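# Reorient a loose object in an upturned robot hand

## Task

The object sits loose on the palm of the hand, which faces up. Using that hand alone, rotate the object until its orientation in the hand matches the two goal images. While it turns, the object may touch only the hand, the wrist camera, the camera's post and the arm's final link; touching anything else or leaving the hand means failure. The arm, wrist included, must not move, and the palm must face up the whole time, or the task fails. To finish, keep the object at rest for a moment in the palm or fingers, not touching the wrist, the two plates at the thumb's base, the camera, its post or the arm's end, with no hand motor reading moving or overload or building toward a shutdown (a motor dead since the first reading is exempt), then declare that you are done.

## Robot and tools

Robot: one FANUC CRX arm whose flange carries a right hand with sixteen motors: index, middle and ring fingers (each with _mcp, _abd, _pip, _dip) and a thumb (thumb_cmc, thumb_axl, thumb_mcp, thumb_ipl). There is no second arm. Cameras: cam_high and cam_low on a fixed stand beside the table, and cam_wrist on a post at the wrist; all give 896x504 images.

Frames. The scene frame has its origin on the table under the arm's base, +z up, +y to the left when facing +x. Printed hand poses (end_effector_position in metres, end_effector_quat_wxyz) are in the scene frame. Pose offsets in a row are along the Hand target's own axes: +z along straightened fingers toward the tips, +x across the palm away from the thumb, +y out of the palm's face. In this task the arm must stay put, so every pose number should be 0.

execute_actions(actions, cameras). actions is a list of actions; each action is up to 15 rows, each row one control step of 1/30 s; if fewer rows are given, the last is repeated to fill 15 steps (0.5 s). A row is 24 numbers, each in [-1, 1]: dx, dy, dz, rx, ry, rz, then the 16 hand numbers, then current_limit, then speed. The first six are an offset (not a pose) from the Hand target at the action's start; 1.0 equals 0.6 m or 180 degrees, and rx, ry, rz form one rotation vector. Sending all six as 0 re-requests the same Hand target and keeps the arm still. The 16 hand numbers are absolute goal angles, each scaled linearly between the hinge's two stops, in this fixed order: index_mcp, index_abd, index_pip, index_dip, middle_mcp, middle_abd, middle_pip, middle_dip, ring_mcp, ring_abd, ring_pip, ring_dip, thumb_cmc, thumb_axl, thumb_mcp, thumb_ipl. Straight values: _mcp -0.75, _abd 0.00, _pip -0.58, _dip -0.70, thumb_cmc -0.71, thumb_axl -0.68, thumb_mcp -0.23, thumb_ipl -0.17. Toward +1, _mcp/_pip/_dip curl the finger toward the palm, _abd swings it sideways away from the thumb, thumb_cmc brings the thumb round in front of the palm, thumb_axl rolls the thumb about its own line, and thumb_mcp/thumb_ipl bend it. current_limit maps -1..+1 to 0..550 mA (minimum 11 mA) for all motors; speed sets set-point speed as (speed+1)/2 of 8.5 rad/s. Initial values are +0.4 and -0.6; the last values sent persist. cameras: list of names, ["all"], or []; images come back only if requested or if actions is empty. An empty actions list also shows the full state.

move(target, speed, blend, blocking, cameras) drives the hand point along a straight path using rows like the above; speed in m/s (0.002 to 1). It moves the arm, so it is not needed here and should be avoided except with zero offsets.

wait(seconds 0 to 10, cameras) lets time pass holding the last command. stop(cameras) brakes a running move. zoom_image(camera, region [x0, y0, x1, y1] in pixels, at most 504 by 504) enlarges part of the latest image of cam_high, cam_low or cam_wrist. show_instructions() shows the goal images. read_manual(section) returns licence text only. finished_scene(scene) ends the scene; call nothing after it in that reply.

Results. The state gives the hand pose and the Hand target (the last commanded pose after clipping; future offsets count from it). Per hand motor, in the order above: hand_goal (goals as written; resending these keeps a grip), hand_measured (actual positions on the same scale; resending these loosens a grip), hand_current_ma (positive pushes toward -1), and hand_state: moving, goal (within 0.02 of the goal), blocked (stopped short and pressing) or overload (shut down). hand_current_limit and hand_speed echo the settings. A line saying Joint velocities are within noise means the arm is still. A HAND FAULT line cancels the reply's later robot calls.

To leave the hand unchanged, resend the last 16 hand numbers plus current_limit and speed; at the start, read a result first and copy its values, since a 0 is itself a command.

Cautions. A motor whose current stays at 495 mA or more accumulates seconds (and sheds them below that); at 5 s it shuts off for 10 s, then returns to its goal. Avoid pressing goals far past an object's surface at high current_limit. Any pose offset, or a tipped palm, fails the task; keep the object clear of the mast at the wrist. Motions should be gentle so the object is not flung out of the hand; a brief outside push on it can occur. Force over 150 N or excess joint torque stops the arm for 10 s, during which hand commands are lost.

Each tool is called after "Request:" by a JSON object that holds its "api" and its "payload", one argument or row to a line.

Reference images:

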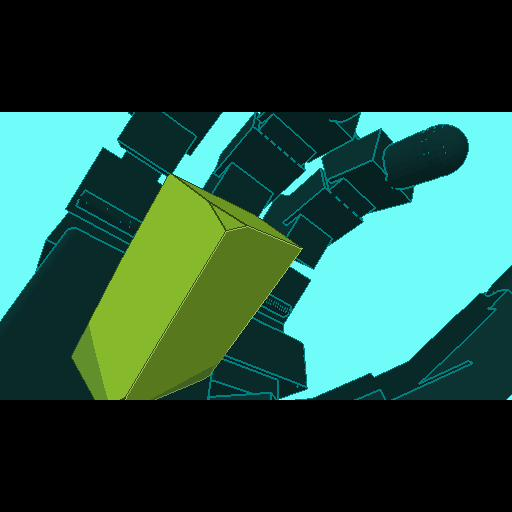

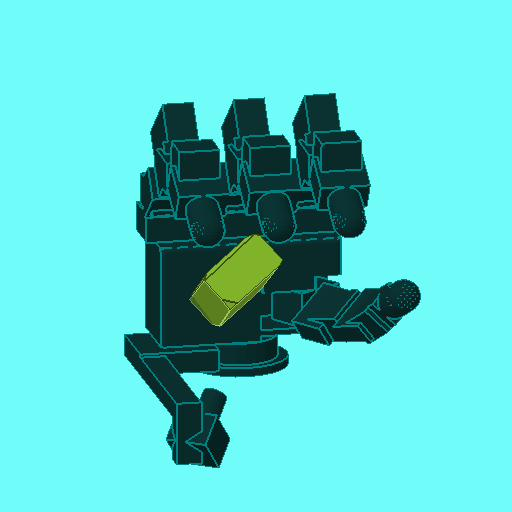

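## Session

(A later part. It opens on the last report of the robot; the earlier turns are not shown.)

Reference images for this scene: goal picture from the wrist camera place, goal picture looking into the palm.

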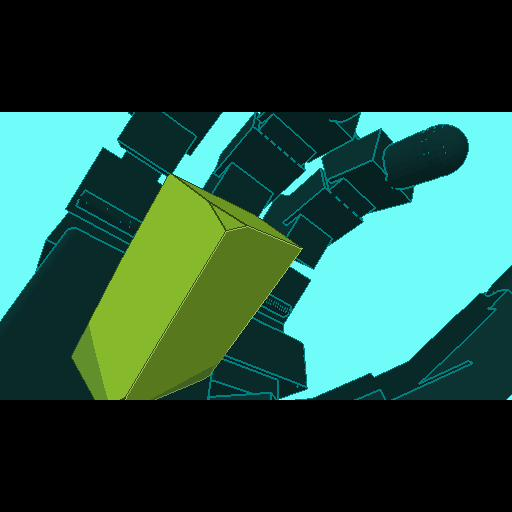

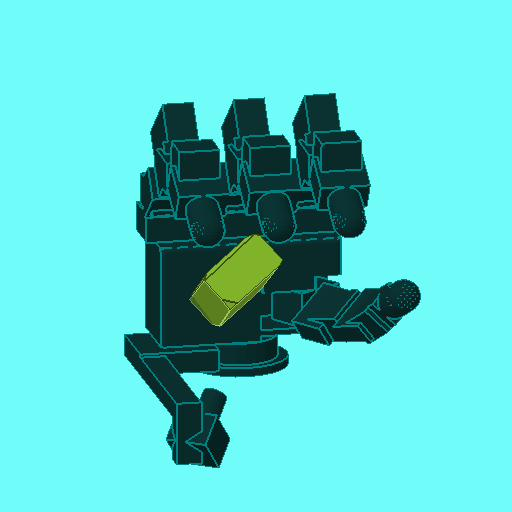

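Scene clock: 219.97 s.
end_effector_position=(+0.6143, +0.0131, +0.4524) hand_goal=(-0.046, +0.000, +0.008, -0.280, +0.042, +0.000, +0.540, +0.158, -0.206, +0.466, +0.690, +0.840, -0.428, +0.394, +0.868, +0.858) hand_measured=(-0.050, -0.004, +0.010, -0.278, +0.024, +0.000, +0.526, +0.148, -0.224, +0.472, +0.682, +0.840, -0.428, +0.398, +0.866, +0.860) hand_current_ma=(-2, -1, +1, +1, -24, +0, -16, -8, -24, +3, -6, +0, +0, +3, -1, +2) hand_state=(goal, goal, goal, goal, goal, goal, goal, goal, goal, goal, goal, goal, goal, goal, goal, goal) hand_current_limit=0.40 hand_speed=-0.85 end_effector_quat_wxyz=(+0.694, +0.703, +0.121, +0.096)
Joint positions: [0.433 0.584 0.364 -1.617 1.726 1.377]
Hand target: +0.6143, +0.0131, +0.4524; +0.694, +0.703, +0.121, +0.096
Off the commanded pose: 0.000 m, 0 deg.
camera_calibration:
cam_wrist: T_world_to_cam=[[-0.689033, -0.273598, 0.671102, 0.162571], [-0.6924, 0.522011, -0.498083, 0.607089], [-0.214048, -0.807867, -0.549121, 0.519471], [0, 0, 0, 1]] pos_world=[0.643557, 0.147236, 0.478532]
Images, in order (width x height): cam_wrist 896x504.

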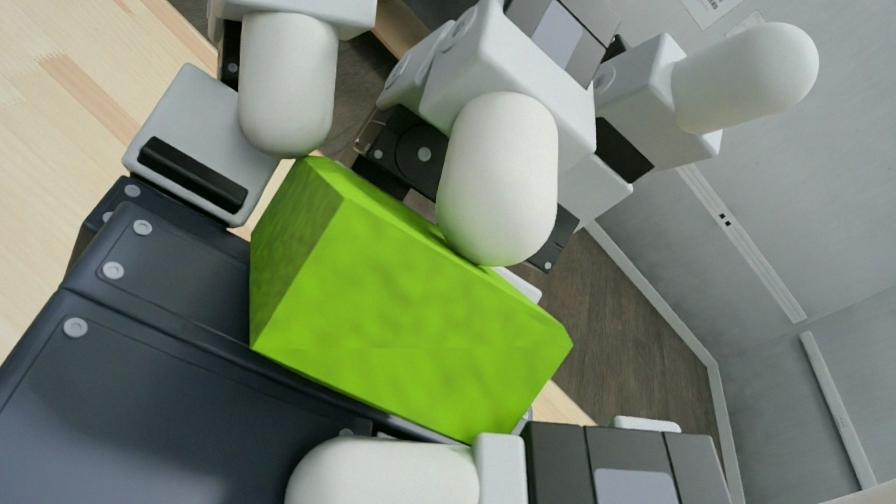

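Request:
{"api": "execute_actions", "payload": {
  "actions": [
    [[0,0,0,0,0,0,-0.046,0.0,0.008,-0.280,0.0411,0.0,0.5401,0.1580,-0.2055,0.1667,0.6891,0.8406,-0.4286,0.6850,0.8584,0.8259,0.40,-0.85]]
  ],
  "cameras": ["cam_wrist"]
}}

Scene clock: 225.77 s.
end_effector_position=(+0.6143, +0.0131, +0.4524) hand_goal=(-0.046, +0.000, +0.008, -0.280, +0.042, +0.000, +0.540, +0.158, -0.206, +0.166, +0.690, +0.840, -0.428, +0.684, +0.858, +0.826) hand_measured=(-0.050, -0.004, +0.010, -0.278, +0.034, +0.000, +0.540, +0.156, -0.220, +0.170, +0.688, +0.840, -0.430, +0.678, +0.860, +0.828) hand_current_ma=(-2, -1, +1, +1, -8, +0, +0, -1, -17, +1, -1, +0, -1, -6, +1, +1) hand_state=(goal, goal, goal, goal, goal, goal, goal, goal, goal, goal, goal, goal, goal, goal, goal, goal) hand_current_limit=0.40 hand_speed=-0.85 end_effector_quat_wxyz=(+0.694, +0.703, +0.121, +0.096)
Joint positions: [0.433 0.584 0.364 -1.617 1.726 1.377]
Hand target: +0.6143, +0.0131, +0.4524; +0.694, +0.703, +0.121, +0.096
Off the commanded pose: 0.000 m, 0 deg.
camera_calibration:
cam_wrist: T_world_to_cam=[[-0.689033, -0.273598, 0.671102, 0.162571], [-0.6924, 0.522011, -0.498083, 0.607089], [-0.214048, -0.807867, -0.549121, 0.519471], [0, 0, 0, 1]] pos_world=[0.643557, 0.147236, 0.478532]
Images, in order (width x height): cam_wrist 896x504.

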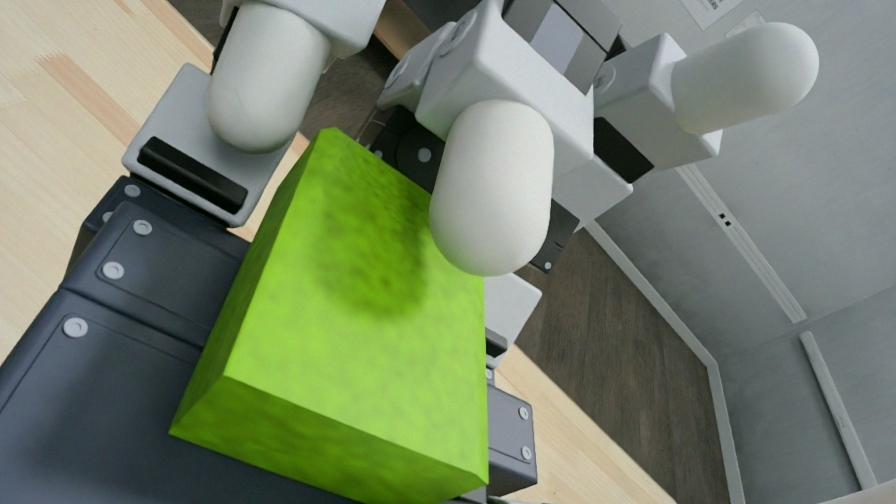

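Request:
{"api": "execute_actions", "payload": {
  "actions": [
    [[0,0,0,0,0,0,-0.4110,-1.0,0.9708,0.6087,-0.6164,0.0,-0.4307,-0.5507,0.2370,0.25,0.6263,0.8101,-1.0,0.4012,0.1124,0.1568,0.40,-0.70]],
    [[0,0,0,0,0,0,-0.3014,-1.0,0.9708,0.6087,-0.6164,0.0,-0.4307,-0.5507,0.2370,0.25,0.6263,0.8101,-1.0,0.4012,0.1124,0.1568,0.40,-0.70]]
  ],
  "cameras": ["cam_wrist"]
}}

Scene clock: 230.27 s.
end_effector_position=(+0.6143, +0.0131, +0.4524) hand_goal=(-0.302, -1.000, +0.970, +0.608, -0.616, +0.000, -0.430, -0.550, +0.236, +0.250, +0.626, +0.810, -1.000, +0.402, +0.112, +0.156) hand_measured=(-0.316, -1.000, +0.960, +0.612, -0.624, +0.000, -0.430, -0.548, +0.238, +0.244, +0.628, +0.808, -1.000, +0.404, +0.110, +0.158) hand_current_ma=(-16, +0, -8, +2, -6, +0, +0, +1, +1, -3, +0, -1, +0, +1, -1, +1) hand_state=(goal, goal, goal, goal, goal, goal, goal, goal, goal, goal, goal, goal, goal, goal, goal, goal) hand_current_limit=0.40 hand_speed=-0.70 end_effector_quat_wxyz=(+0.694, +0.703, +0.121, +0.096)
Joint positions: [0.433 0.584 0.364 -1.617 1.726 1.377]
Hand target: +0.6143, +0.0131, +0.4524; +0.694, +0.703, +0.121, +0.096
Off the commanded pose: 0.000 m, 0 deg.
camera_calibration:
cam_wrist: T_world_to_cam=[[-0.689033, -0.273598, 0.671102, 0.162571], [-0.6924, 0.522011, -0.498083, 0.607089], [-0.214048, -0.807867, -0.549121, 0.519471], [0, 0, 0, 1]] pos_world=[0.643557, 0.147236, 0.478532]
Images, in order (width x height): cam_wrist 896x504.

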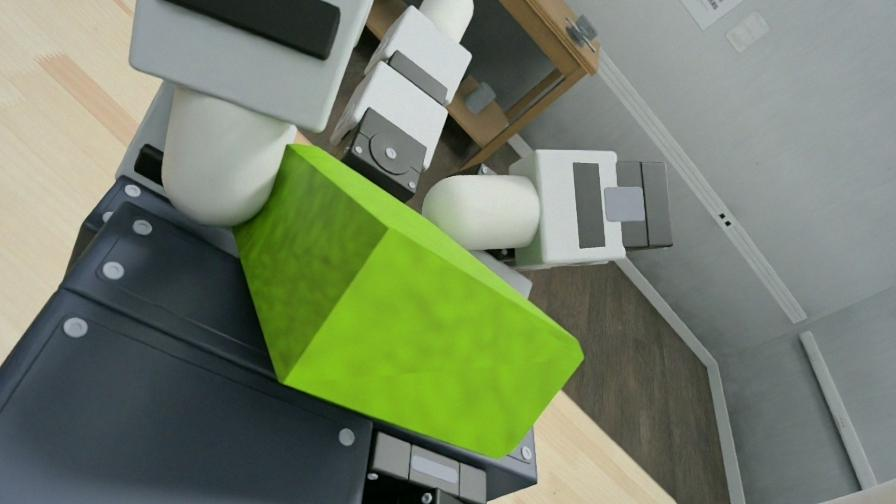

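Request:
{"api": "execute_actions", "payload": {
  "actions": [
    [[0,0,0,0,0,0,-0.4110,-0.5,0.9708,0.6087,-0.6849,0.0,0.9124,0.8304,0.2370,0.25,0.6263,0.8101,-1.0,0.4012,0.1124,0.1568,0.40,-0.65]],
    [[0,0,0,0,0,0,-0.4110,-0.5,0.9708,0.6087,-0.6849,0.0,0.9124,0.8304,0.2370,0.25,0.6263,0.8101,-1.0,0.4012,0.1124,0.1568,0.40,-0.65]],
    [[0,0,0,0,0,0,-0.4110,-0.5,0.9708,0.6087,-0.3178,0.0,0.8745,0.7855,0.2370,0.20,0.6263,0.8101,-1.0,0.4012,0.1124,0.1568,0.40,-0.80]],
    [[0,0,0,0,0,0,-0.4110,-0.5,0.9708,0.6087,-0.0726,0.0,0.7898,0.7594,0.2370,0.20,0.6263,0.8101,-1.0,0.4012,0.1124,0.1568,0.40,-0.82]]
  ],
  "cameras": ["cam_wrist"]
}}

Scene clock: 237.00 s.
end_effector_position=(+0.6143, +0.0131, +0.4524) hand_goal=(-0.412, -0.500, +0.970, +0.608, -0.072, +0.000, +0.790, +0.760, +0.236, +0.200, +0.626, +0.810, -1.000, +0.402, +0.112, +0.156) hand_measured=(-0.418, -0.504, +0.968, +0.610, -0.086, +0.000, +0.792, +0.764, +0.236, +0.204, +0.628, +0.808, -1.000, +0.404, +0.110, +0.158) hand_current_ma=(-6, -2, -1, +1, -15, +0, +1, +2, +0, +2, +0, -1, +0, +1, -1, +1) hand_state=(goal, goal, goal, goal, goal, goal, goal, goal, goal, goal, goal, goal, goal, goal, goal, goal) hand_current_limit=0.40 hand_speed=-0.82 end_effector_quat_wxyz=(+0.694, +0.703, +0.121, +0.096)
Joint positions: [0.433 0.584 0.364 -1.617 1.726 1.377]
Hand target: +0.6143, +0.0131, +0.4524; +0.694, +0.703, +0.121, +0.096
Off the commanded pose: 0.000 m, 0 deg.
camera_calibration:
cam_wrist: T_world_to_cam=[[-0.689033, -0.273598, 0.671102, 0.162571], [-0.6924, 0.522011, -0.498083, 0.607089], [-0.214048, -0.807867, -0.549121, 0.519471], [0, 0, 0, 1]] pos_world=[0.643557, 0.147236, 0.478532]
Images, in order (width x height): cam_wrist 896x504.

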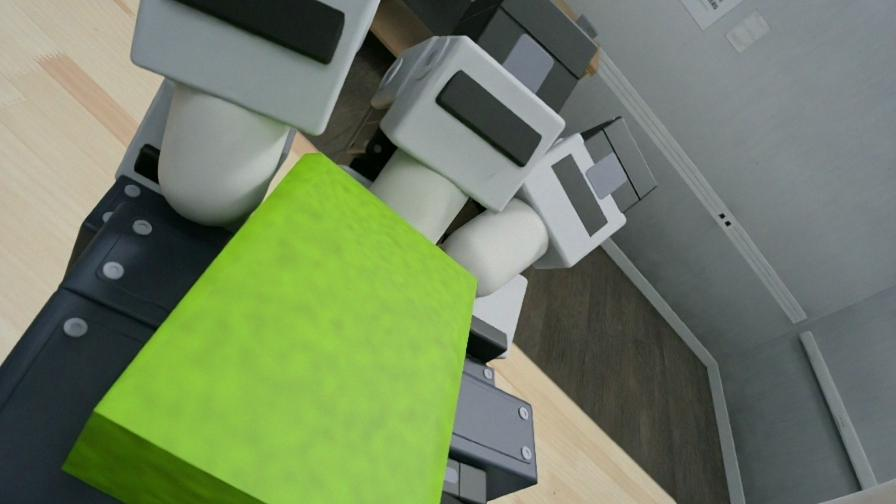

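Request:
{"api": "execute_actions", "payload": {
  "actions": [
    [[0,0,0,0,0,0,0.3,-1.0,0.9036,0.7275,-0.3178,0.0,0.8745,0.7855,0.2370,0.20,0.6263,0.8101,-1.0,0.4012,0.1124,0.1568,0.40,-0.75]],
    [[0,0,0,0,0,0,0.3637,-1.0,0.8453,0.5623,-0.3178,0.0,0.8745,0.7855,0.1849,0.6167,0.7854,0.6333,-1.0,0.4012,0.1124,0.1568,0.40,-0.85]],
    [[0,0,0,0,0,0,0.4274,-1.0,0.7869,0.3971,-0.3178,0.0,0.8745,0.7855,0.3438,1.0,0.8701,0.6246,-1.0,0.4012,0.1124,0.1568,0.40,-0.85]]
  ],
  "cameras": ["cam_wrist"]
}}

Scene clock: 240.87 s.
end_effector_position=(+0.6143, +0.0131, +0.4524) hand_goal=(+0.428, -1.000, +0.786, +0.398, -0.318, +0.000, +0.874, +0.786, +0.344, +1.000, +0.870, +0.624, -1.000, +0.402, +0.112, +0.156) hand_measured=(+0.310, -0.996, +0.728, +0.478, -0.320, +0.000, +0.872, +0.784, +0.344, +0.952, +0.868, +0.638, -1.000, +0.404, +0.110, +0.158) hand_current_ma=(-385, +2, -124, +196, -2, +0, +0, -1, +0, -77, -1, +14, +0, +1, -1, +1) hand_state=(blocked, goal, blocked, blocked, goal, goal, goal, goal, goal, blocked, goal, goal, goal, goal, goal, goal) hand_current_limit=0.40 hand_speed=-0.85 end_effector_quat_wxyz=(+0.694, +0.703, +0.121, +0.096)
Joint positions: [0.433 0.584 0.364 -1.617 1.726 1.377]
Hand target: +0.6143, +0.0131, +0.4524; +0.694, +0.703, +0.121, +0.096
Off the commanded pose: 0.000 m, 0 deg.
camera_calibration:
cam_wrist: T_world_to_cam=[[-0.689033, -0.273598, 0.671102, 0.162571], [-0.6924, 0.522011, -0.498083, 0.607089], [-0.214048, -0.807867, -0.549121, 0.519471], [0, 0, 0, 1]] pos_world=[0.643557, 0.147236, 0.478532]
Images, in order (width x height): cam_wrist 896x504.

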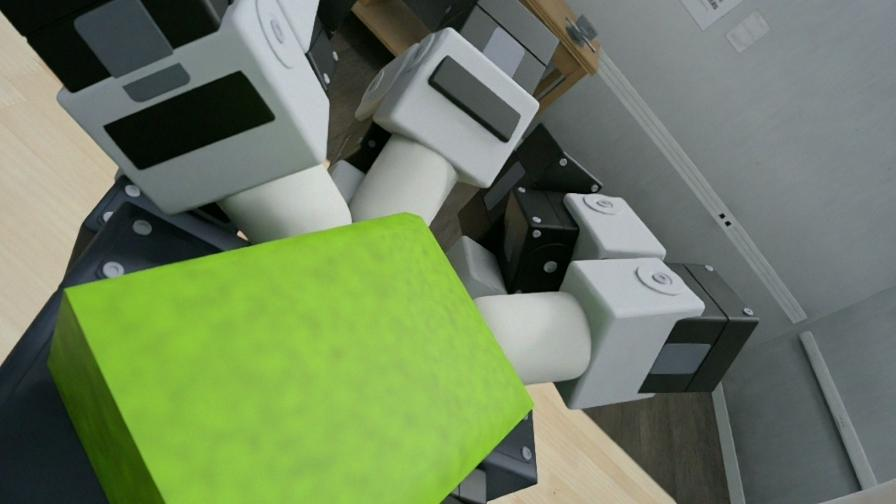

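Request:
{"api": "execute_actions", "payload": {
  "actions": [
    [[0,0,0,0,0,0,0.4274,-1.0,0.7869,0.3971,-0.3178,0.0,0.8745,0.7855,0.3438,0.90,0.8701,0.6246,-0.7143,0.6287,0.8247,0.8703,0.40,-0.65]],
    [[0,0,0,0,0,0,0.4274,-1.0,0.7869,0.3971,-0.3178,0.0,0.8745,0.7855,0.3438,0.90,0.8701,0.6246,-0.7143,0.6287,0.8247,0.8703,0.40,-0.65]],
    [[0,0,0,0,0,0,0.4274,-1.0,0.7869,0.3971,-0.3178,0.0,0.8745,0.7855,0.3438,0.95,0.8701,0.6246,-0.4286,0.6192,0.8427,0.8249,0.40,-0.85]]
  ],
  "cameras": ["cam_wrist"]
}}

Scene clock: 245.27 s.
end_effector_position=(+0.6143, +0.0131, +0.4524) hand_goal=(+0.428, -1.000, +0.786, +0.398, -0.318, +0.000, +0.874, +0.786, +0.344, +0.950, +0.870, +0.624, -0.428, +0.620, +0.842, +0.824) hand_measured=(+0.310, -1.000, +0.736, +0.478, -0.320, +0.000, +0.872, +0.784, +0.344, +0.914, +0.874, +0.638, -0.562, +0.630, +0.800, +0.836) hand_current_ma=(-385, +0, -99, +196, -2, +0, +0, -1, +0, -48, +2, +17, -385, +12, -113, +16) hand_state=(blocked, goal, blocked, blocked, goal, goal, goal, goal, goal, blocked, goal, goal, blocked, goal, blocked, goal) hand_current_limit=0.40 hand_speed=-0.85 end_effector_quat_wxyz=(+0.694, +0.703, +0.121, +0.096)
Joint positions: [0.433 0.584 0.364 -1.617 1.726 1.377]
Hand target: +0.6143, +0.0131, +0.4524; +0.694, +0.703, +0.121, +0.096
Off the commanded pose: 0.000 m, 0 deg.
camera_calibration:
cam_wrist: T_world_to_cam=[[-0.689033, -0.273598, 0.671102, 0.162571], [-0.6924, 0.522011, -0.498083, 0.607089], [-0.214048, -0.807867, -0.549121, 0.519471], [0, 0, 0, 1]] pos_world=[0.643557, 0.147236, 0.478532]
Images, in order (width x height): cam_wrist 896x504.

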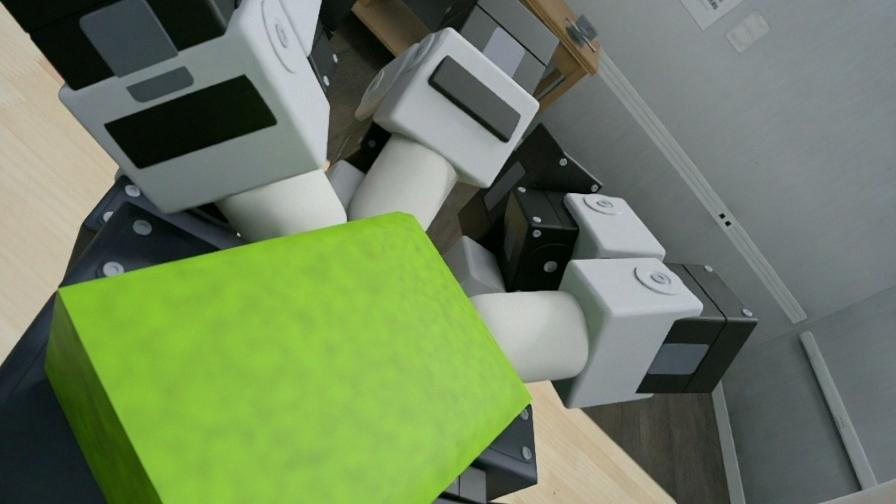

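Request:
{"api": "execute_actions", "payload": {
  "actions": [
    [[0,0,0,0,0,0,0.24,-1.0,0.74,0.50,-0.3178,0.0,0.8745,0.7855,0.3438,1.0,0.8701,0.6246,-0.4286,0.6192,0.8427,0.8249,0.40,-0.80]],
    [[0,0,0,0,0,0,0.24,-1.0,0.74,0.50,-0.3178,0.0,0.8745,0.7855,0.3836,1.0,0.8672,0.3855,-0.4286,0.6192,0.8427,0.8249,0.40,-0.85]]
  ],
  "cameras": ["cam_wrist"]
}}

Scene clock: 247.23 s.
end_effector_position=(+0.6143, +0.0131, +0.4524) hand_goal=(+0.240, -1.000, +0.740, +0.500, -0.318, +0.000, +0.874, +0.786, +0.384, +1.000, +0.868, +0.386, -0.428, +0.620, +0.842, +0.824) hand_measured=(+0.242, -1.000, +0.738, +0.500, -0.320, +0.000, +0.872, +0.784, +0.344, +1.000, +0.930, +0.570, -0.502, +0.640, +0.798, +0.818) hand_current_ma=(+0, +0, -1, +0, -2, +0, +0, -1, -78, +0, +132, +385, -179, +35, -118, -6) hand_state=(goal, goal, goal, goal, goal, goal, goal, goal, blocked, goal, blocked, blocked, blocked, blocked, blocked, goal) hand_current_limit=0.40 hand_speed=-0.85 end_effector_quat_wxyz=(+0.694, +0.703, +0.121, +0.096)
Joint positions: [0.433 0.584 0.364 -1.617 1.726 1.377]
Hand target: +0.6143, +0.0131, +0.4524; +0.694, +0.703, +0.121, +0.096
Off the commanded pose: 0.000 m, 0 deg.
camera_calibration:
cam_wrist: T_world_to_cam=[[-0.689033, -0.273598, 0.671102, 0.162571], [-0.6924, 0.522011, -0.498083, 0.607089], [-0.214048, -0.807867, -0.549121, 0.519471], [0, 0, 0, 1]] pos_world=[0.643557, 0.147236, 0.478532]
Images, in order (width x height): cam_wrist 896x504.

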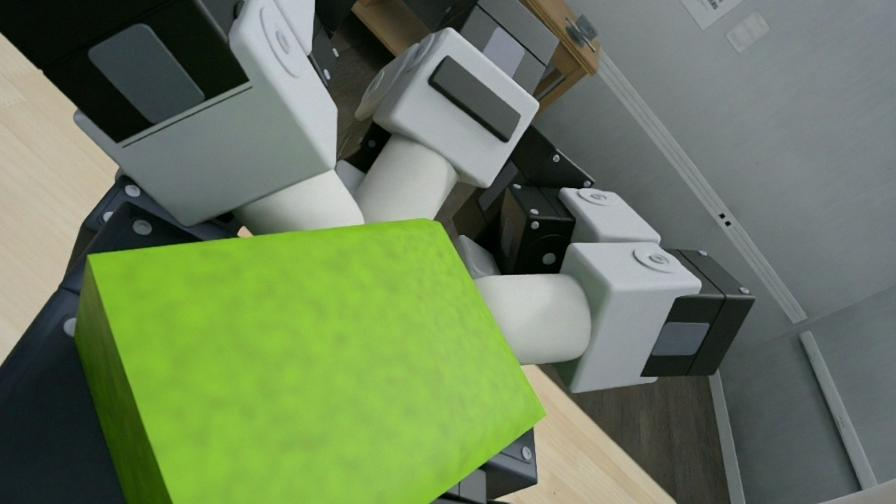

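Request:
{"api": "execute_actions", "payload": {
  "actions": [
    [[0,0,0,0,0,0,0.24,-1.0,0.74,0.50,-0.3178,-0.5833,0.8745,0.7855,-0.2055,0.25,0.6891,0.8406,-0.4286,0.6192,0.8427,0.8249,0.40,-0.65]],
    [[0,0,0,0,0,0,0.24,-1.0,0.74,0.50,-0.0082,-0.5833,0.8190,0.7739,-0.2055,0.25,0.6891,0.8406,-0.4286,0.6192,0.8427,0.8249,0.40,-0.75]],
    [[0,0,0,0,0,0,0.24,-1.0,0.74,0.50,-0.0041,-0.1167,0.7942,0.6464,-0.2055,0.25,0.6891,0.8406,-0.4286,0.6192,0.8427,0.8249,0.40,-0.85]]
  ],
  "cameras": ["cam_wrist"]
}}

Scene clock: 251.27 s.
end_effector_position=(+0.6143, +0.0131, +0.4524) hand_goal=(+0.240, -1.000, +0.740, +0.500, -0.004, -0.116, +0.794, +0.646, -0.206, +0.250, +0.690, +0.840, -0.428, +0.620, +0.842, +0.824) hand_measured=(+0.234, -0.974, +0.672, +0.494, -0.038, -0.218, +0.808, +0.688, -0.210, +0.254, +0.696, +0.838, -0.444, +0.640, +0.818, +0.812) hand_current_ma=(-4, +29, -153, -3, -58, -231, +15, +78, -2, +2, +3, -1, -19, +33, -47, -20) hand_state=(goal, blocked, blocked, goal, blocked, blocked, goal, blocked, goal, goal, goal, goal, goal, goal, blocked, goal) hand_current_limit=0.40 hand_speed=-0.85 end_effector_quat_wxyz=(+0.694, +0.703, +0.121, +0.096)
Joint positions: [0.433 0.584 0.364 -1.617 1.726 1.377]
Hand target: +0.6143, +0.0131, +0.4524; +0.694, +0.703, +0.121, +0.096
Off the commanded pose: 0.000 m, 0 deg.
camera_calibration:
cam_wrist: T_world_to_cam=[[-0.689033, -0.273598, 0.671102, 0.162571], [-0.6924, 0.522011, -0.498083, 0.607089], [-0.214048, -0.807867, -0.549121, 0.519471], [0, 0, 0, 1]] pos_world=[0.643557, 0.147236, 0.478532]
Images, in order (width x height): cam_wrist 896x504.

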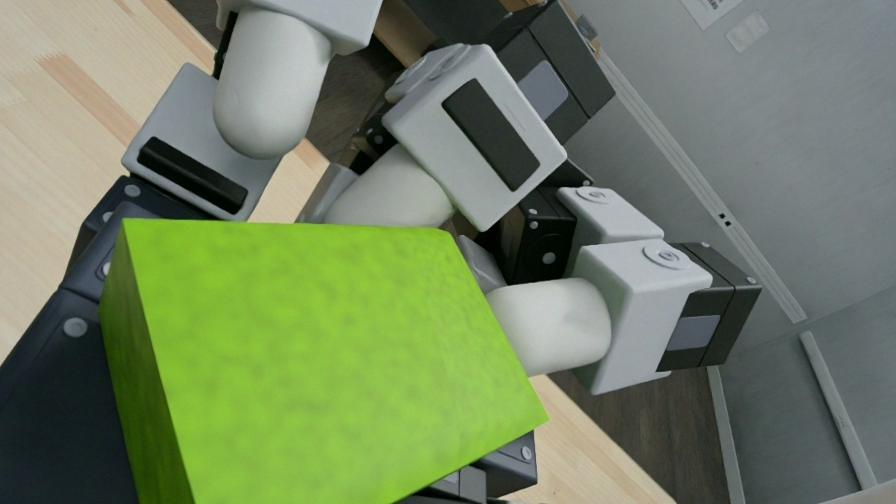

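Request:
{"api": "execute_actions", "payload": {
  "actions": [],
  "cameras": ["cam_wrist", "cam_low"]
}}

Scene clock: 253.57 s.
end_effector_position=(+0.6143, +0.0131, +0.4524) hand_goal=(+0.240, -1.000, +0.740, +0.500, -0.004, -0.116, +0.794, +0.646, -0.206, +0.250, +0.690, +0.840, -0.428, +0.620, +0.842, +0.824) hand_measured=(+0.234, -0.974, +0.672, +0.494, -0.038, -0.218, +0.808, +0.688, -0.210, +0.254, +0.696, +0.838, -0.444, +0.640, +0.818, +0.812) hand_current_ma=(-4, +29, -153, -3, -58, -231, +15, +78, -2, +2, +3, -1, -19, +33, -47, -20) hand_state=(goal, blocked, blocked, goal, blocked, blocked, goal, blocked, goal, goal, goal, goal, goal, goal, blocked, goal) hand_current_limit=0.40 hand_speed=-0.85 end_effector_quat_wxyz=(+0.694, +0.703, +0.121, +0.096)
Joint positions: [0.433 0.584 0.364 -1.617 1.726 1.377]
Joint velocities: within noise
Hand target: +0.6143, +0.0131, +0.4524; +0.694, +0.703, +0.121, +0.096
Off the commanded pose: 0.000 m, 0 deg.
camera_calibration:
cam_wrist: T_world_to_cam=[[-0.689033, -0.273598, 0.671102, 0.162571], [-0.6924, 0.522011, -0.498083, 0.607089], [-0.214048, -0.807867, -0.549121, 0.519471], [0, 0, 0, 1]] pos_world=[0.643557, 0.147236, 0.478532]
Images, in order (width x height): cam_low 896x504, cam_wrist 896x504.

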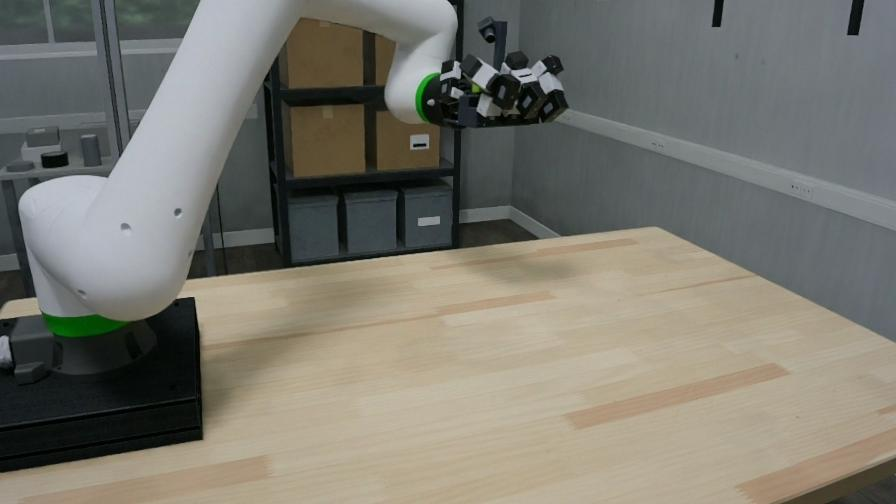

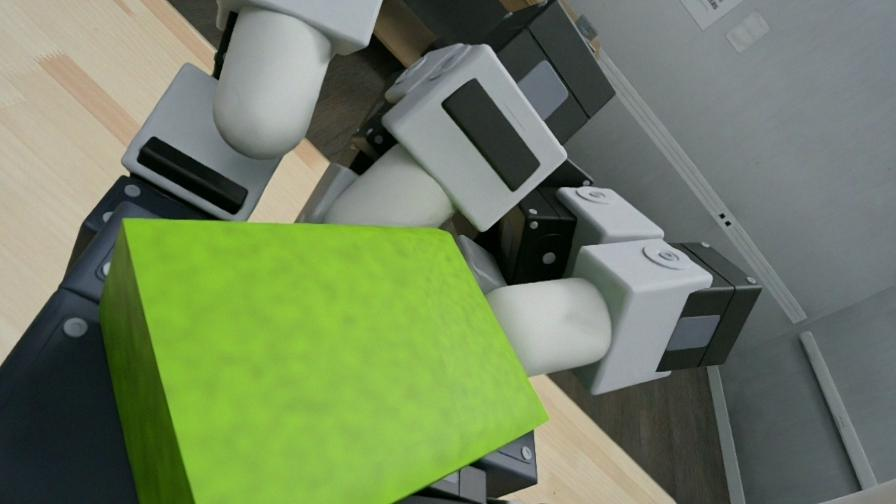

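Request:
{"api": "execute_actions", "payload": {
  "actions": [
    [[0,0,0,0,0,0,-0.0027,-0.6667,0.7153,0.8217,0.1027,0.25,0.7606,0.6246,-0.2055,0.25,0.6891,0.8406,-0.2143,0.6647,0.7697,0.8162,0.4,-0.8]]
  ],
  "cameras": ["cam_wrist"]
}}

Scene clock: 261.23 s.
end_effector_position=(+0.6143, +0.0131, +0.4524) hand_goal=(-0.002, -0.666, +0.716, +0.822, +0.102, +0.250, +0.760, +0.624, -0.206, +0.250, +0.690, +0.840, -0.214, +0.664, +0.770, +0.816) hand_measured=(-0.004, -0.672, +0.714, +0.820, +0.094, +0.244, +0.772, +0.634, -0.210, +0.254, +0.696, +0.838, -0.222, +0.672, +0.766, +0.816) hand_current_ma=(+0, -3, -1, -1, -8, -4, +10, +8, -2, +2, +3, -1, -7, +7, -3, +0) hand_state=(goal, goal, goal, goal, goal, goal, goal, goal, goal, goal, goal, goal, goal, goal, goal, goal) hand_current_limit=0.40 hand_speed=-0.80 end_effector_quat_wxyz=(+0.694, +0.703, +0.121, +0.096)
Joint positions: [0.433 0.584 0.364 -1.617 1.726 1.377]
Hand target: +0.6143, +0.0131, +0.4524; +0.694, +0.703, +0.121, +0.096
Off the commanded pose: 0.000 m, 0 deg.
camera_calibration:
cam_wrist: T_world_to_cam=[[-0.689033, -0.273598, 0.671102, 0.162571], [-0.6924, 0.522011, -0.498083, 0.607089], [-0.214048, -0.807867, -0.549121, 0.519471], [0, 0, 0, 1]] pos_world=[0.643557, 0.147236, 0.478532]
Images, in order (width x height): cam_wrist 896x504.

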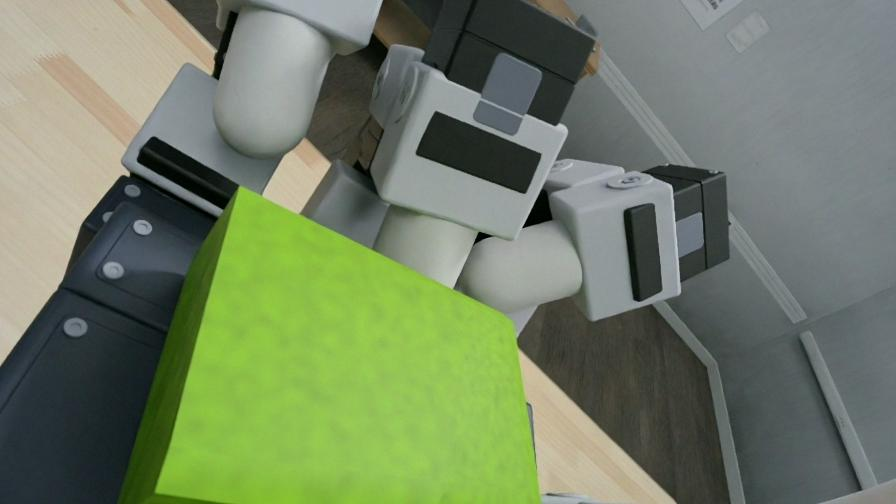

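Request:
{"api": "execute_actions", "payload": {
  "actions": [
    [[0,0,0,0,0,0,-0.0027,-0.6667,0.7153,0.8217,0.1027,0.25,0.7606,0.6246,0.0685,-0.4167,0.7372,0.3913,-0.4286,0.5210,0.4494,0.2649,0.4,-0.7]],
    [[0,0,0,0,0,0,-0.0027,-0.6667,0.7153,0.8217,0.1027,0.25,0.7606,0.6246,0.0685,-0.4167,0.7372,0.3913,-0.4286,0.5210,0.4494,0.2649,0.4,-0.7]],
    [[0,0,0,0,0,0,-0.0027,-0.6667,0.7153,0.8217,0.1027,0.25,0.7606,0.6246,0.4315,-0.15,0.7328,0.0014,-0.7143,0.4012,-0.2247,-0.1676,0.4,-0.75]]
  ],
  "cameras": ["cam_wrist"]
}}

Scene clock: 269.47 s.
end_effector_position=(+0.6143, +0.0131, +0.4524) hand_goal=(-0.002, -0.666, +0.716, +0.822, +0.102, +0.250, +0.760, +0.624, +0.432, -0.150, +0.732, +0.002, -0.714, +0.402, -0.224, -0.168) hand_measured=(-0.004, -0.672, +0.714, +0.820, +0.102, +0.248, +0.766, +0.626, +0.398, -0.150, +0.732, +0.008, -0.722, +0.404, -0.226, -0.168) hand_current_ma=(+0, -3, -1, -1, +0, -1, +4, +2, -63, +0, +0, +5, -6, +1, -1, +0) hand_state=(goal, goal, goal, goal, goal, goal, goal, goal, blocked, goal, goal, goal, goal, goal, goal, goal) hand_current_limit=0.40 hand_speed=-0.75 end_effector_quat_wxyz=(+0.694, +0.703, +0.121, +0.096)
Joint positions: [0.433 0.584 0.364 -1.617 1.726 1.377]
Hand target: +0.6143, +0.0131, +0.4524; +0.694, +0.703, +0.121, +0.096
Off the commanded pose: 0.000 m, 0 deg.
camera_calibration:
cam_wrist: T_world_to_cam=[[-0.689033, -0.273598, 0.671102, 0.162571], [-0.6924, 0.522011, -0.498083, 0.607089], [-0.214048, -0.807867, -0.549121, 0.519471], [0, 0, 0, 1]] pos_world=[0.643557, 0.147236, 0.478532]
Images, in order (width x height): cam_wrist 896x504.

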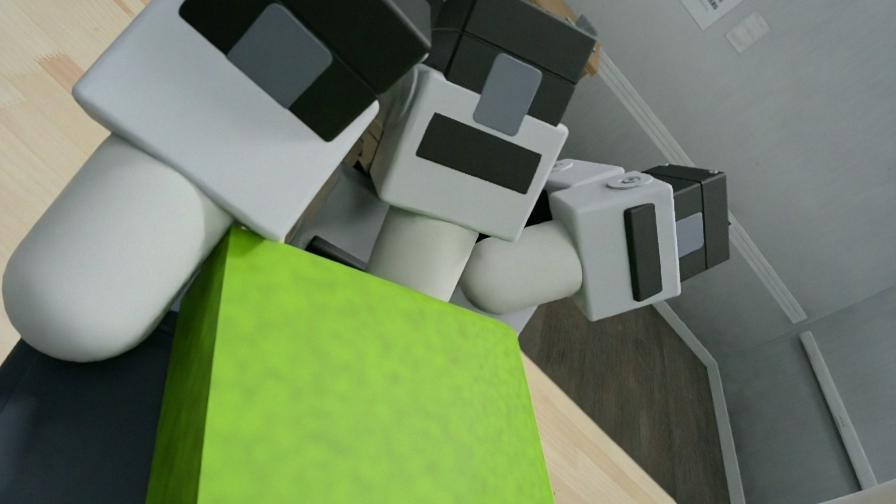

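Request:
{"api": "execute_actions", "payload": {
  "actions": [
    [[0,0,0,0,0,0,-0.0027,-0.6667,0.7153,0.8217,0.1027,0.25,0.7606,0.6246,0.3767,0.6667,0.9328,-0.2739,-0.7143,0.4012,-0.2247,-0.1676,0.4,-0.85]],
    [[0,0,0,0,0,0,-0.0027,-0.6667,0.7153,0.8217,0.1027,0.25,0.7606,0.6246,0.3767,0.6667,0.9328,-0.2739,-0.7143,0.4012,-0.2247,-0.1676,0.4,-0.85]]
  ],
  "cameras": ["cam_wrist"]
}}

Scene clock: 271.93 s.
end_effector_position=(+0.6143, +0.0131, +0.4524) hand_goal=(-0.002, -0.666, +0.716, +0.822, +0.102, +0.250, +0.760, +0.624, +0.376, +0.666, +0.932, -0.274, -0.714, +0.402, -0.224, -0.168) hand_measured=(-0.004, -0.672, +0.714, +0.820, +0.102, +0.248, +0.766, +0.626, +0.374, +0.662, +0.932, -0.270, -0.722, +0.404, -0.226, -0.168) hand_current_ma=(+0, -3, -1, -1, +0, -1, +4, +2, +0, -2, +0, +2, -6, +1, -1, +0) hand_state=(goal, goal, goal, goal, goal, goal, goal, goal, goal, goal, goal, goal, goal, goal, goal, goal) hand_current_limit=0.40 hand_speed=-0.85 end_effector_quat_wxyz=(+0.694, +0.703, +0.121, +0.096)
Joint positions: [0.433 0.584 0.364 -1.617 1.726 1.377]
Hand target: +0.6143, +0.0131, +0.4524; +0.694, +0.703, +0.121, +0.096
Off the commanded pose: 0.000 m, 0 deg.
camera_calibration:
cam_wrist: T_world_to_cam=[[-0.689033, -0.273598, 0.671102, 0.162571], [-0.6924, 0.522011, -0.498083, 0.607089], [-0.214048, -0.807867, -0.549121, 0.519471], [0, 0, 0, 1]] pos_world=[0.643557, 0.147236, 0.478532]
Images, in order (width x height): cam_wrist 896x504.

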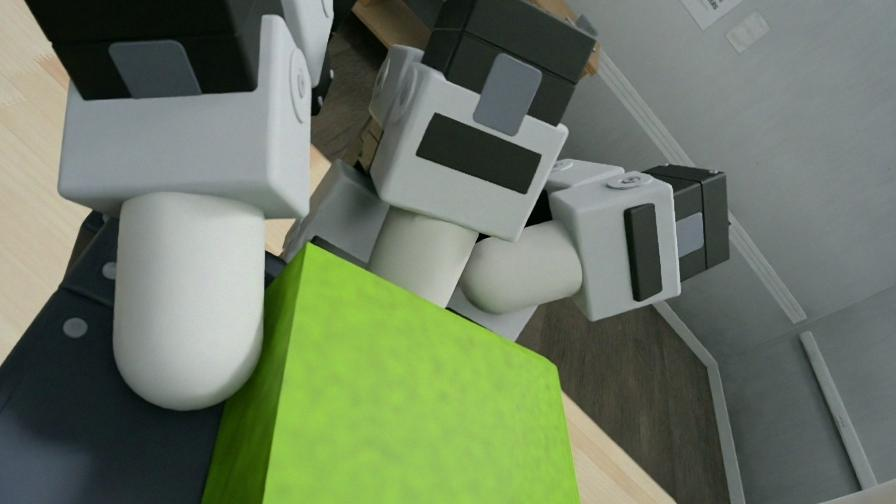

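Request:
{"api": "execute_actions", "payload": {
  "actions": [
    [[0,0,0,0,0,0,-0.0027,-0.6667,0.7153,0.8217,0.1027,0.25,0.7606,0.6246,0.3288,1.0,0.9416,0.0,-0.7143,0.4012,-0.2247,-0.1676,0.4,-0.85]],
    [[0,0,0,0,0,0,-0.0027,-0.6667,0.7153,0.8217,0.1027,0.25,0.7606,0.6246,0.3288,1.0,0.9416,0.0,-0.7143,0.4012,-0.2247,-0.1676,0.4,-0.85]]
  ],
  "cameras": ["cam_wrist"]
}}

Scene clock: 274.87 s.
end_effector_position=(+0.6143, +0.0131, +0.4524) hand_goal=(-0.002, -0.666, +0.716, +0.822, +0.102, +0.250, +0.760, +0.624, +0.328, +1.000, +0.942, +0.000, -0.714, +0.402, -0.224, -0.168) hand_measured=(-0.004, -0.672, +0.714, +0.820, +0.102, +0.248, +0.766, +0.626, +0.332, +0.994, +0.940, -0.004, -0.722, +0.404, -0.226, -0.168) hand_current_ma=(+0, -3, -1, -1, +0, +0, +4, +2, +3, -3, +0, -3, -6, +1, -1, +0) hand_state=(goal, goal, goal, goal, goal, goal, goal, goal, goal, goal, goal, goal, goal, goal, goal, goal) hand_current_limit=0.40 hand_speed=-0.85 end_effector_quat_wxyz=(+0.694, +0.703, +0.121, +0.096)
Joint positions: [0.433 0.584 0.364 -1.617 1.726 1.377]
Hand target: +0.6143, +0.0131, +0.4524; +0.694, +0.703, +0.121, +0.096
Off the commanded pose: 0.000 m, 0 deg.
camera_calibration:
cam_wrist: T_world_to_cam=[[-0.689033, -0.273598, 0.671102, 0.162571], [-0.6924, 0.522011, -0.498083, 0.607089], [-0.214048, -0.807867, -0.549121, 0.519471], [0, 0, 0, 1]] pos_world=[0.643557, 0.147236, 0.478532]
Images, in order (width x height): cam_wrist 896x504.

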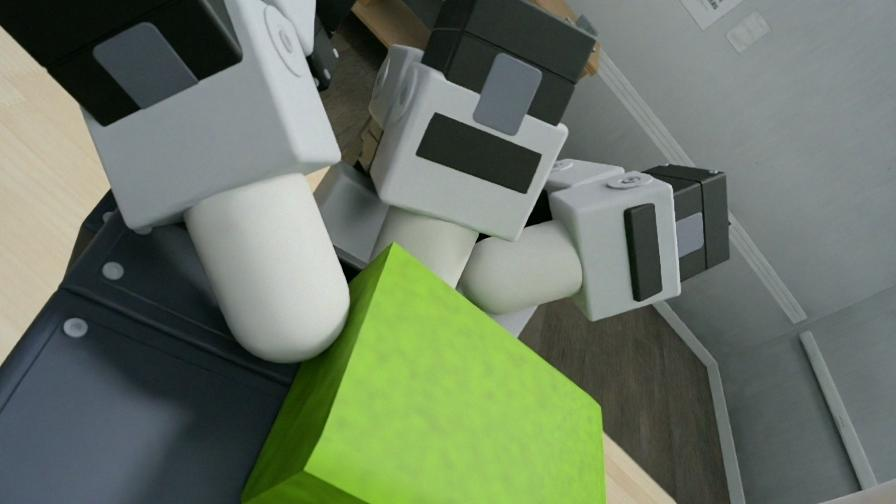

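Request:
{"api": "execute_actions", "payload": {
  "actions": [
    [[0,0,0,0,0,0,-0.0027,-0.6667,0.7153,0.8217,-0.2055,-0.75,0.8832,0.4638,0.4315,-0.15,0.7328,0.0014,-0.7143,0.4012,-0.2247,-0.1676,0.4,-0.7]],
    [[0,0,0,0,0,0,-0.0027,-0.6667,0.7153,0.8217,-0.2055,-0.75,0.8832,0.4638,0.4315,-0.15,0.7328,0.0014,-0.7143,0.4012,-0.2247,-0.1676,0.4,-0.7]],
    [[0,0,0,0,0,0,-0.0027,-0.6667,0.7153,0.8217,0.4274,-1.0,0.7869,0.3971,0.4315,-0.15,0.7328,0.0014,-0.7143,0.4012,-0.2247,-0.1676,0.4,-0.7]],
    [[0,0,0,0,0,0,-0.0027,-0.6667,0.7153,0.8217,0.4274,-1.0,0.7869,0.3971,0.4315,-0.15,0.7328,0.0014,-0.7143,0.4012,-0.2247,-0.1676,0.4,-0.7]],
    [[0,0,0,0,0,0,-0.0027,-0.6667,0.7153,0.8217,0.4507,-0.6667,0.6234,0.3493,0.4315,-0.15,0.7328,0.0014,-0.7143,0.4012,-0.2247,-0.1676,0.4,-0.85]]
  ],
  "cameras": ["cam_wrist"]
}}

Scene clock: 280.73 s.
end_effector_position=(+0.6143, +0.0131, +0.4524) hand_goal=(-0.002, -0.666, +0.716, +0.822, +0.450, -0.666, +0.624, +0.350, +0.432, -0.150, +0.732, +0.002, -0.714, +0.402, -0.224, -0.168) hand_measured=(+0.042, -0.668, +0.716, +0.820, +0.360, -0.624, +0.614, +0.350, +0.434, -0.148, +0.732, +0.000, -0.724, +0.404, -0.226, -0.168) hand_current_ma=(+90, -1, +0, -1, -259, +62, -10, +0, +1, +1, +0, -1, -9, +1, -1, +0) hand_state=(blocked, goal, goal, goal, blocked, blocked, goal, goal, goal, goal, goal, goal, goal, goal, goal, goal) hand_current_limit=0.40 hand_speed=-0.85 end_effector_quat_wxyz=(+0.694, +0.703, +0.121, +0.096)
Joint positions: [0.433 0.584 0.364 -1.617 1.726 1.377]
Hand target: +0.6143, +0.0131, +0.4524; +0.694, +0.703, +0.121, +0.096
Off the commanded pose: 0.000 m, 0 deg.
camera_calibration:
cam_wrist: T_world_to_cam=[[-0.689033, -0.273598, 0.671102, 0.162571], [-0.6924, 0.522011, -0.498083, 0.607089], [-0.214048, -0.807867, -0.549121, 0.519471], [0, 0, 0, 1]] pos_world=[0.643557, 0.147236, 0.478532]
Images, in order (width x height): cam_wrist 896x504.

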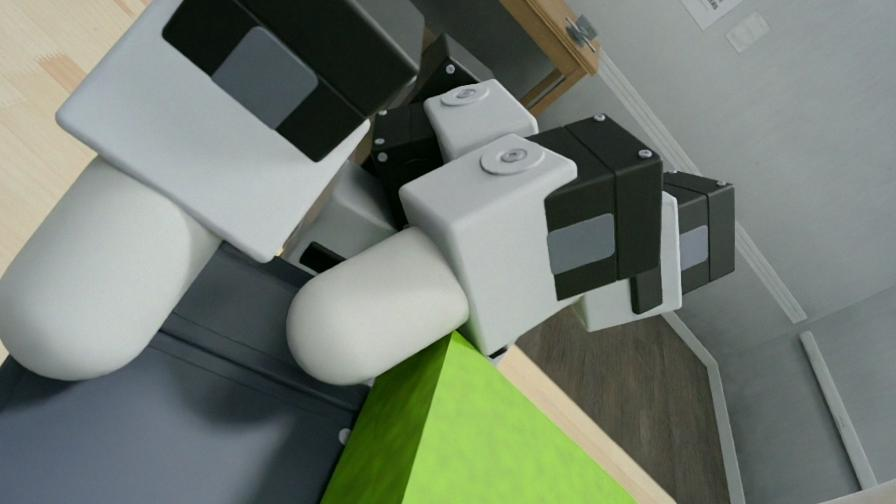

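Request:
{"api": "execute_actions", "payload": {
  "actions": [
    [[0,0,0,0,0,0,-0.0027,-0.6667,0.7153,0.8217,-0.2055,-0.75,0.8832,0.4638,0.3767,0.6667,0.9328,-0.2739,-0.7143,0.4012,-0.2247,-0.1676,0.4,-0.75]],
    [[0,0,0,0,0,0,-0.0027,-0.6667,0.7153,0.8217,-0.2055,0.1,0.8832,0.4638,0.3767,0.6667,0.9328,-0.2739,-0.7143,0.4012,-0.2247,-0.1676,0.4,-0.75]]
  ],
  "cameras": ["cam_wrist"]
}}

Scene clock: 289.13 s.
end_effector_position=(+0.6143, +0.0131, +0.4524) hand_goal=(-0.002, -0.666, +0.716, +0.822, -0.206, +0.100, +0.884, +0.464, +0.376, +0.666, +0.932, -0.274, -0.714, +0.402, -0.224, -0.168) hand_measured=(-0.012, -0.672, +0.720, +0.824, -0.208, +0.096, +0.890, +0.462, +0.374, +0.664, +0.932, -0.270, -0.724, +0.404, -0.226, -0.168) hand_current_ma=(-10, -3, +2, +1, -1, -1, +3, -1, -1, -1, +0, +2, -9, +1, -2, +0) hand_state=(goal, goal, goal, goal, goal, goal, goal, goal, goal, goal, goal, goal, goal, goal, goal, goal) hand_current_limit=0.40 hand_speed=-0.75 end_effector_quat_wxyz=(+0.694, +0.703, +0.121, +0.096)
Joint positions: [0.433 0.584 0.364 -1.617 1.726 1.377]
Hand target: +0.6143, +0.0131, +0.4524; +0.694, +0.703, +0.121, +0.096
Off the commanded pose: 0.000 m, 0 deg.
camera_calibration:
cam_wrist: T_world_to_cam=[[-0.689033, -0.273598, 0.671102, 0.162571], [-0.6924, 0.522011, -0.498083, 0.607089], [-0.214048, -0.807867, -0.549121, 0.519471], [0, 0, 0, 1]] pos_world=[0.643557, 0.147236, 0.478532]
Images, in order (width x height): cam_wrist 896x504.

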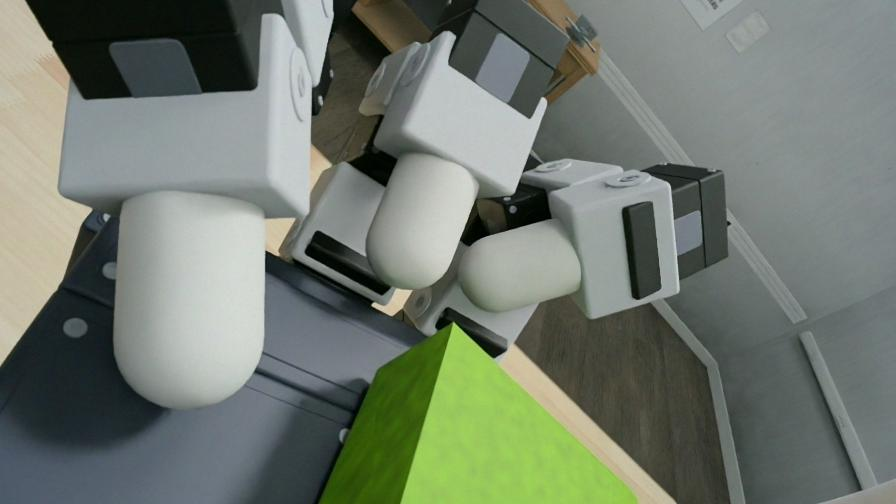

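Request:
{"api": "execute_actions", "payload": {
  "actions": [
    [[0,0,0,0,0,0,-0.0027,-0.6667,0.7153,0.8217,-0.2055,0.1,0.8832,0.4638,0.3767,0.6667,0.9328,-0.2739,-0.1429,0.4012,-0.2247,-0.1676,0.4,-0.85]],
    [[0,0,0,0,0,0,-0.0027,-0.6667,0.7153,0.8217,-0.2055,0.1,0.8832,0.4638,0.3767,0.6667,0.9328,-0.2739,-0.1429,0.4012,-0.2247,-0.1676,0.4,-0.85]]
  ],
  "cameras": ["cam_wrist", "cam_low"]
}}

Scene clock: 291.17 s.
end_effector_position=(+0.6143, +0.0131, +0.4524) hand_goal=(-0.002, -0.666, +0.716, +0.822, -0.206, +0.100, +0.884, +0.464, +0.376, +0.666, +0.932, -0.274, -0.142, +0.402, -0.224, -0.168) hand_measured=(-0.012, -0.672, +0.720, +0.824, -0.208, +0.096, +0.890, +0.462, +0.374, +0.664, +0.932, -0.272, -0.162, +0.402, -0.226, -0.168) hand_current_ma=(-10, -3, +2, +1, -1, -1, +3, -1, -1, -1, +0, +1, -25, +0, -2, +0) hand_state=(goal, goal, goal, goal, goal, goal, goal, goal, goal, goal, goal, goal, goal, goal, goal, goal) hand_current_limit=0.40 hand_speed=-0.85 end_effector_quat_wxyz=(+0.694, +0.703, +0.121, +0.096)
Joint positions: [0.433 0.584 0.364 -1.617 1.726 1.377]
Hand target: +0.6143, +0.0131, +0.4524; +0.694, +0.703, +0.121, +0.096
Off the commanded pose: 0.000 m, 0 deg.
camera_calibration:
cam_wrist: T_world_to_cam=[[-0.689033, -0.273598, 0.671102, 0.162571], [-0.6924, 0.522011, -0.498083, 0.607089], [-0.214048, -0.807867, -0.549121, 0.519471], [0, 0, 0, 1]] pos_world=[0.643557, 0.147236, 0.478532]
Images, in order (width x height): cam_low 896x504, cam_wrist 896x504.

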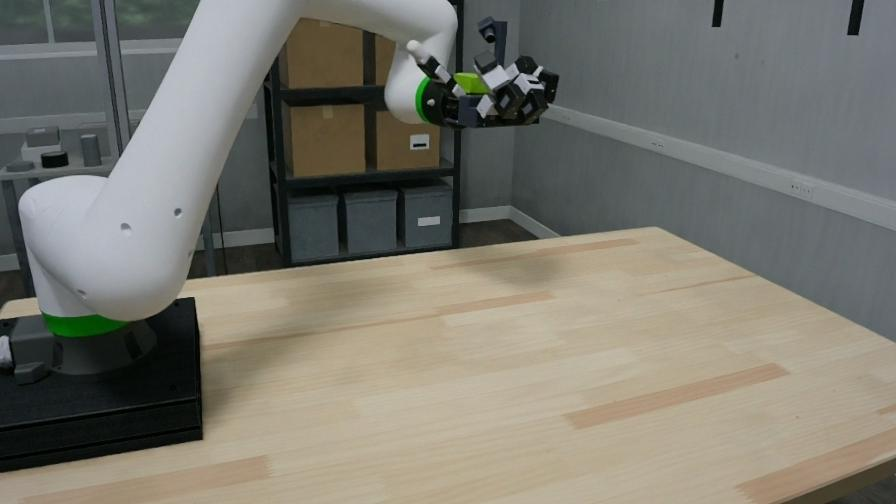

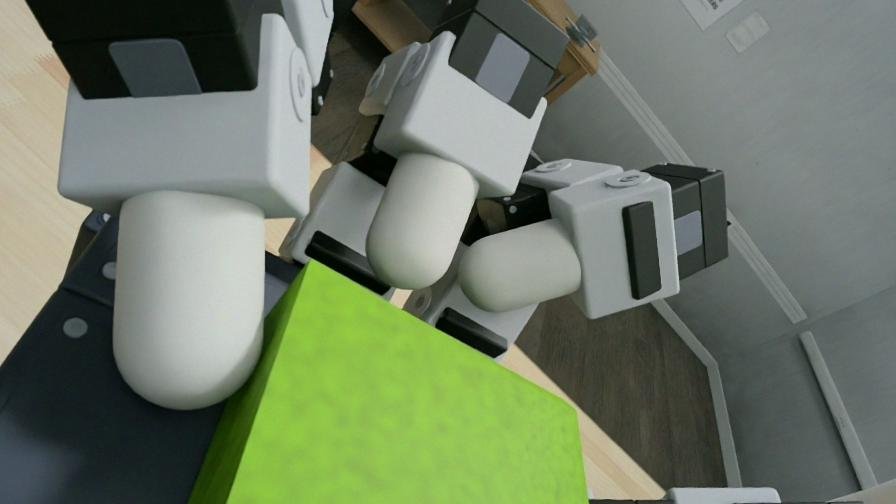

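Request:
{"api": "zoom_image", "payload": {
  "camera": "cam_low",
  "region": [380, 10, 600, 140]
}}

Scaled by 2.291 from the camera's 896x504 image, which has a finer 1280x720 frame.

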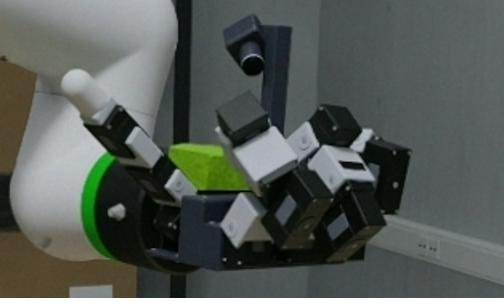

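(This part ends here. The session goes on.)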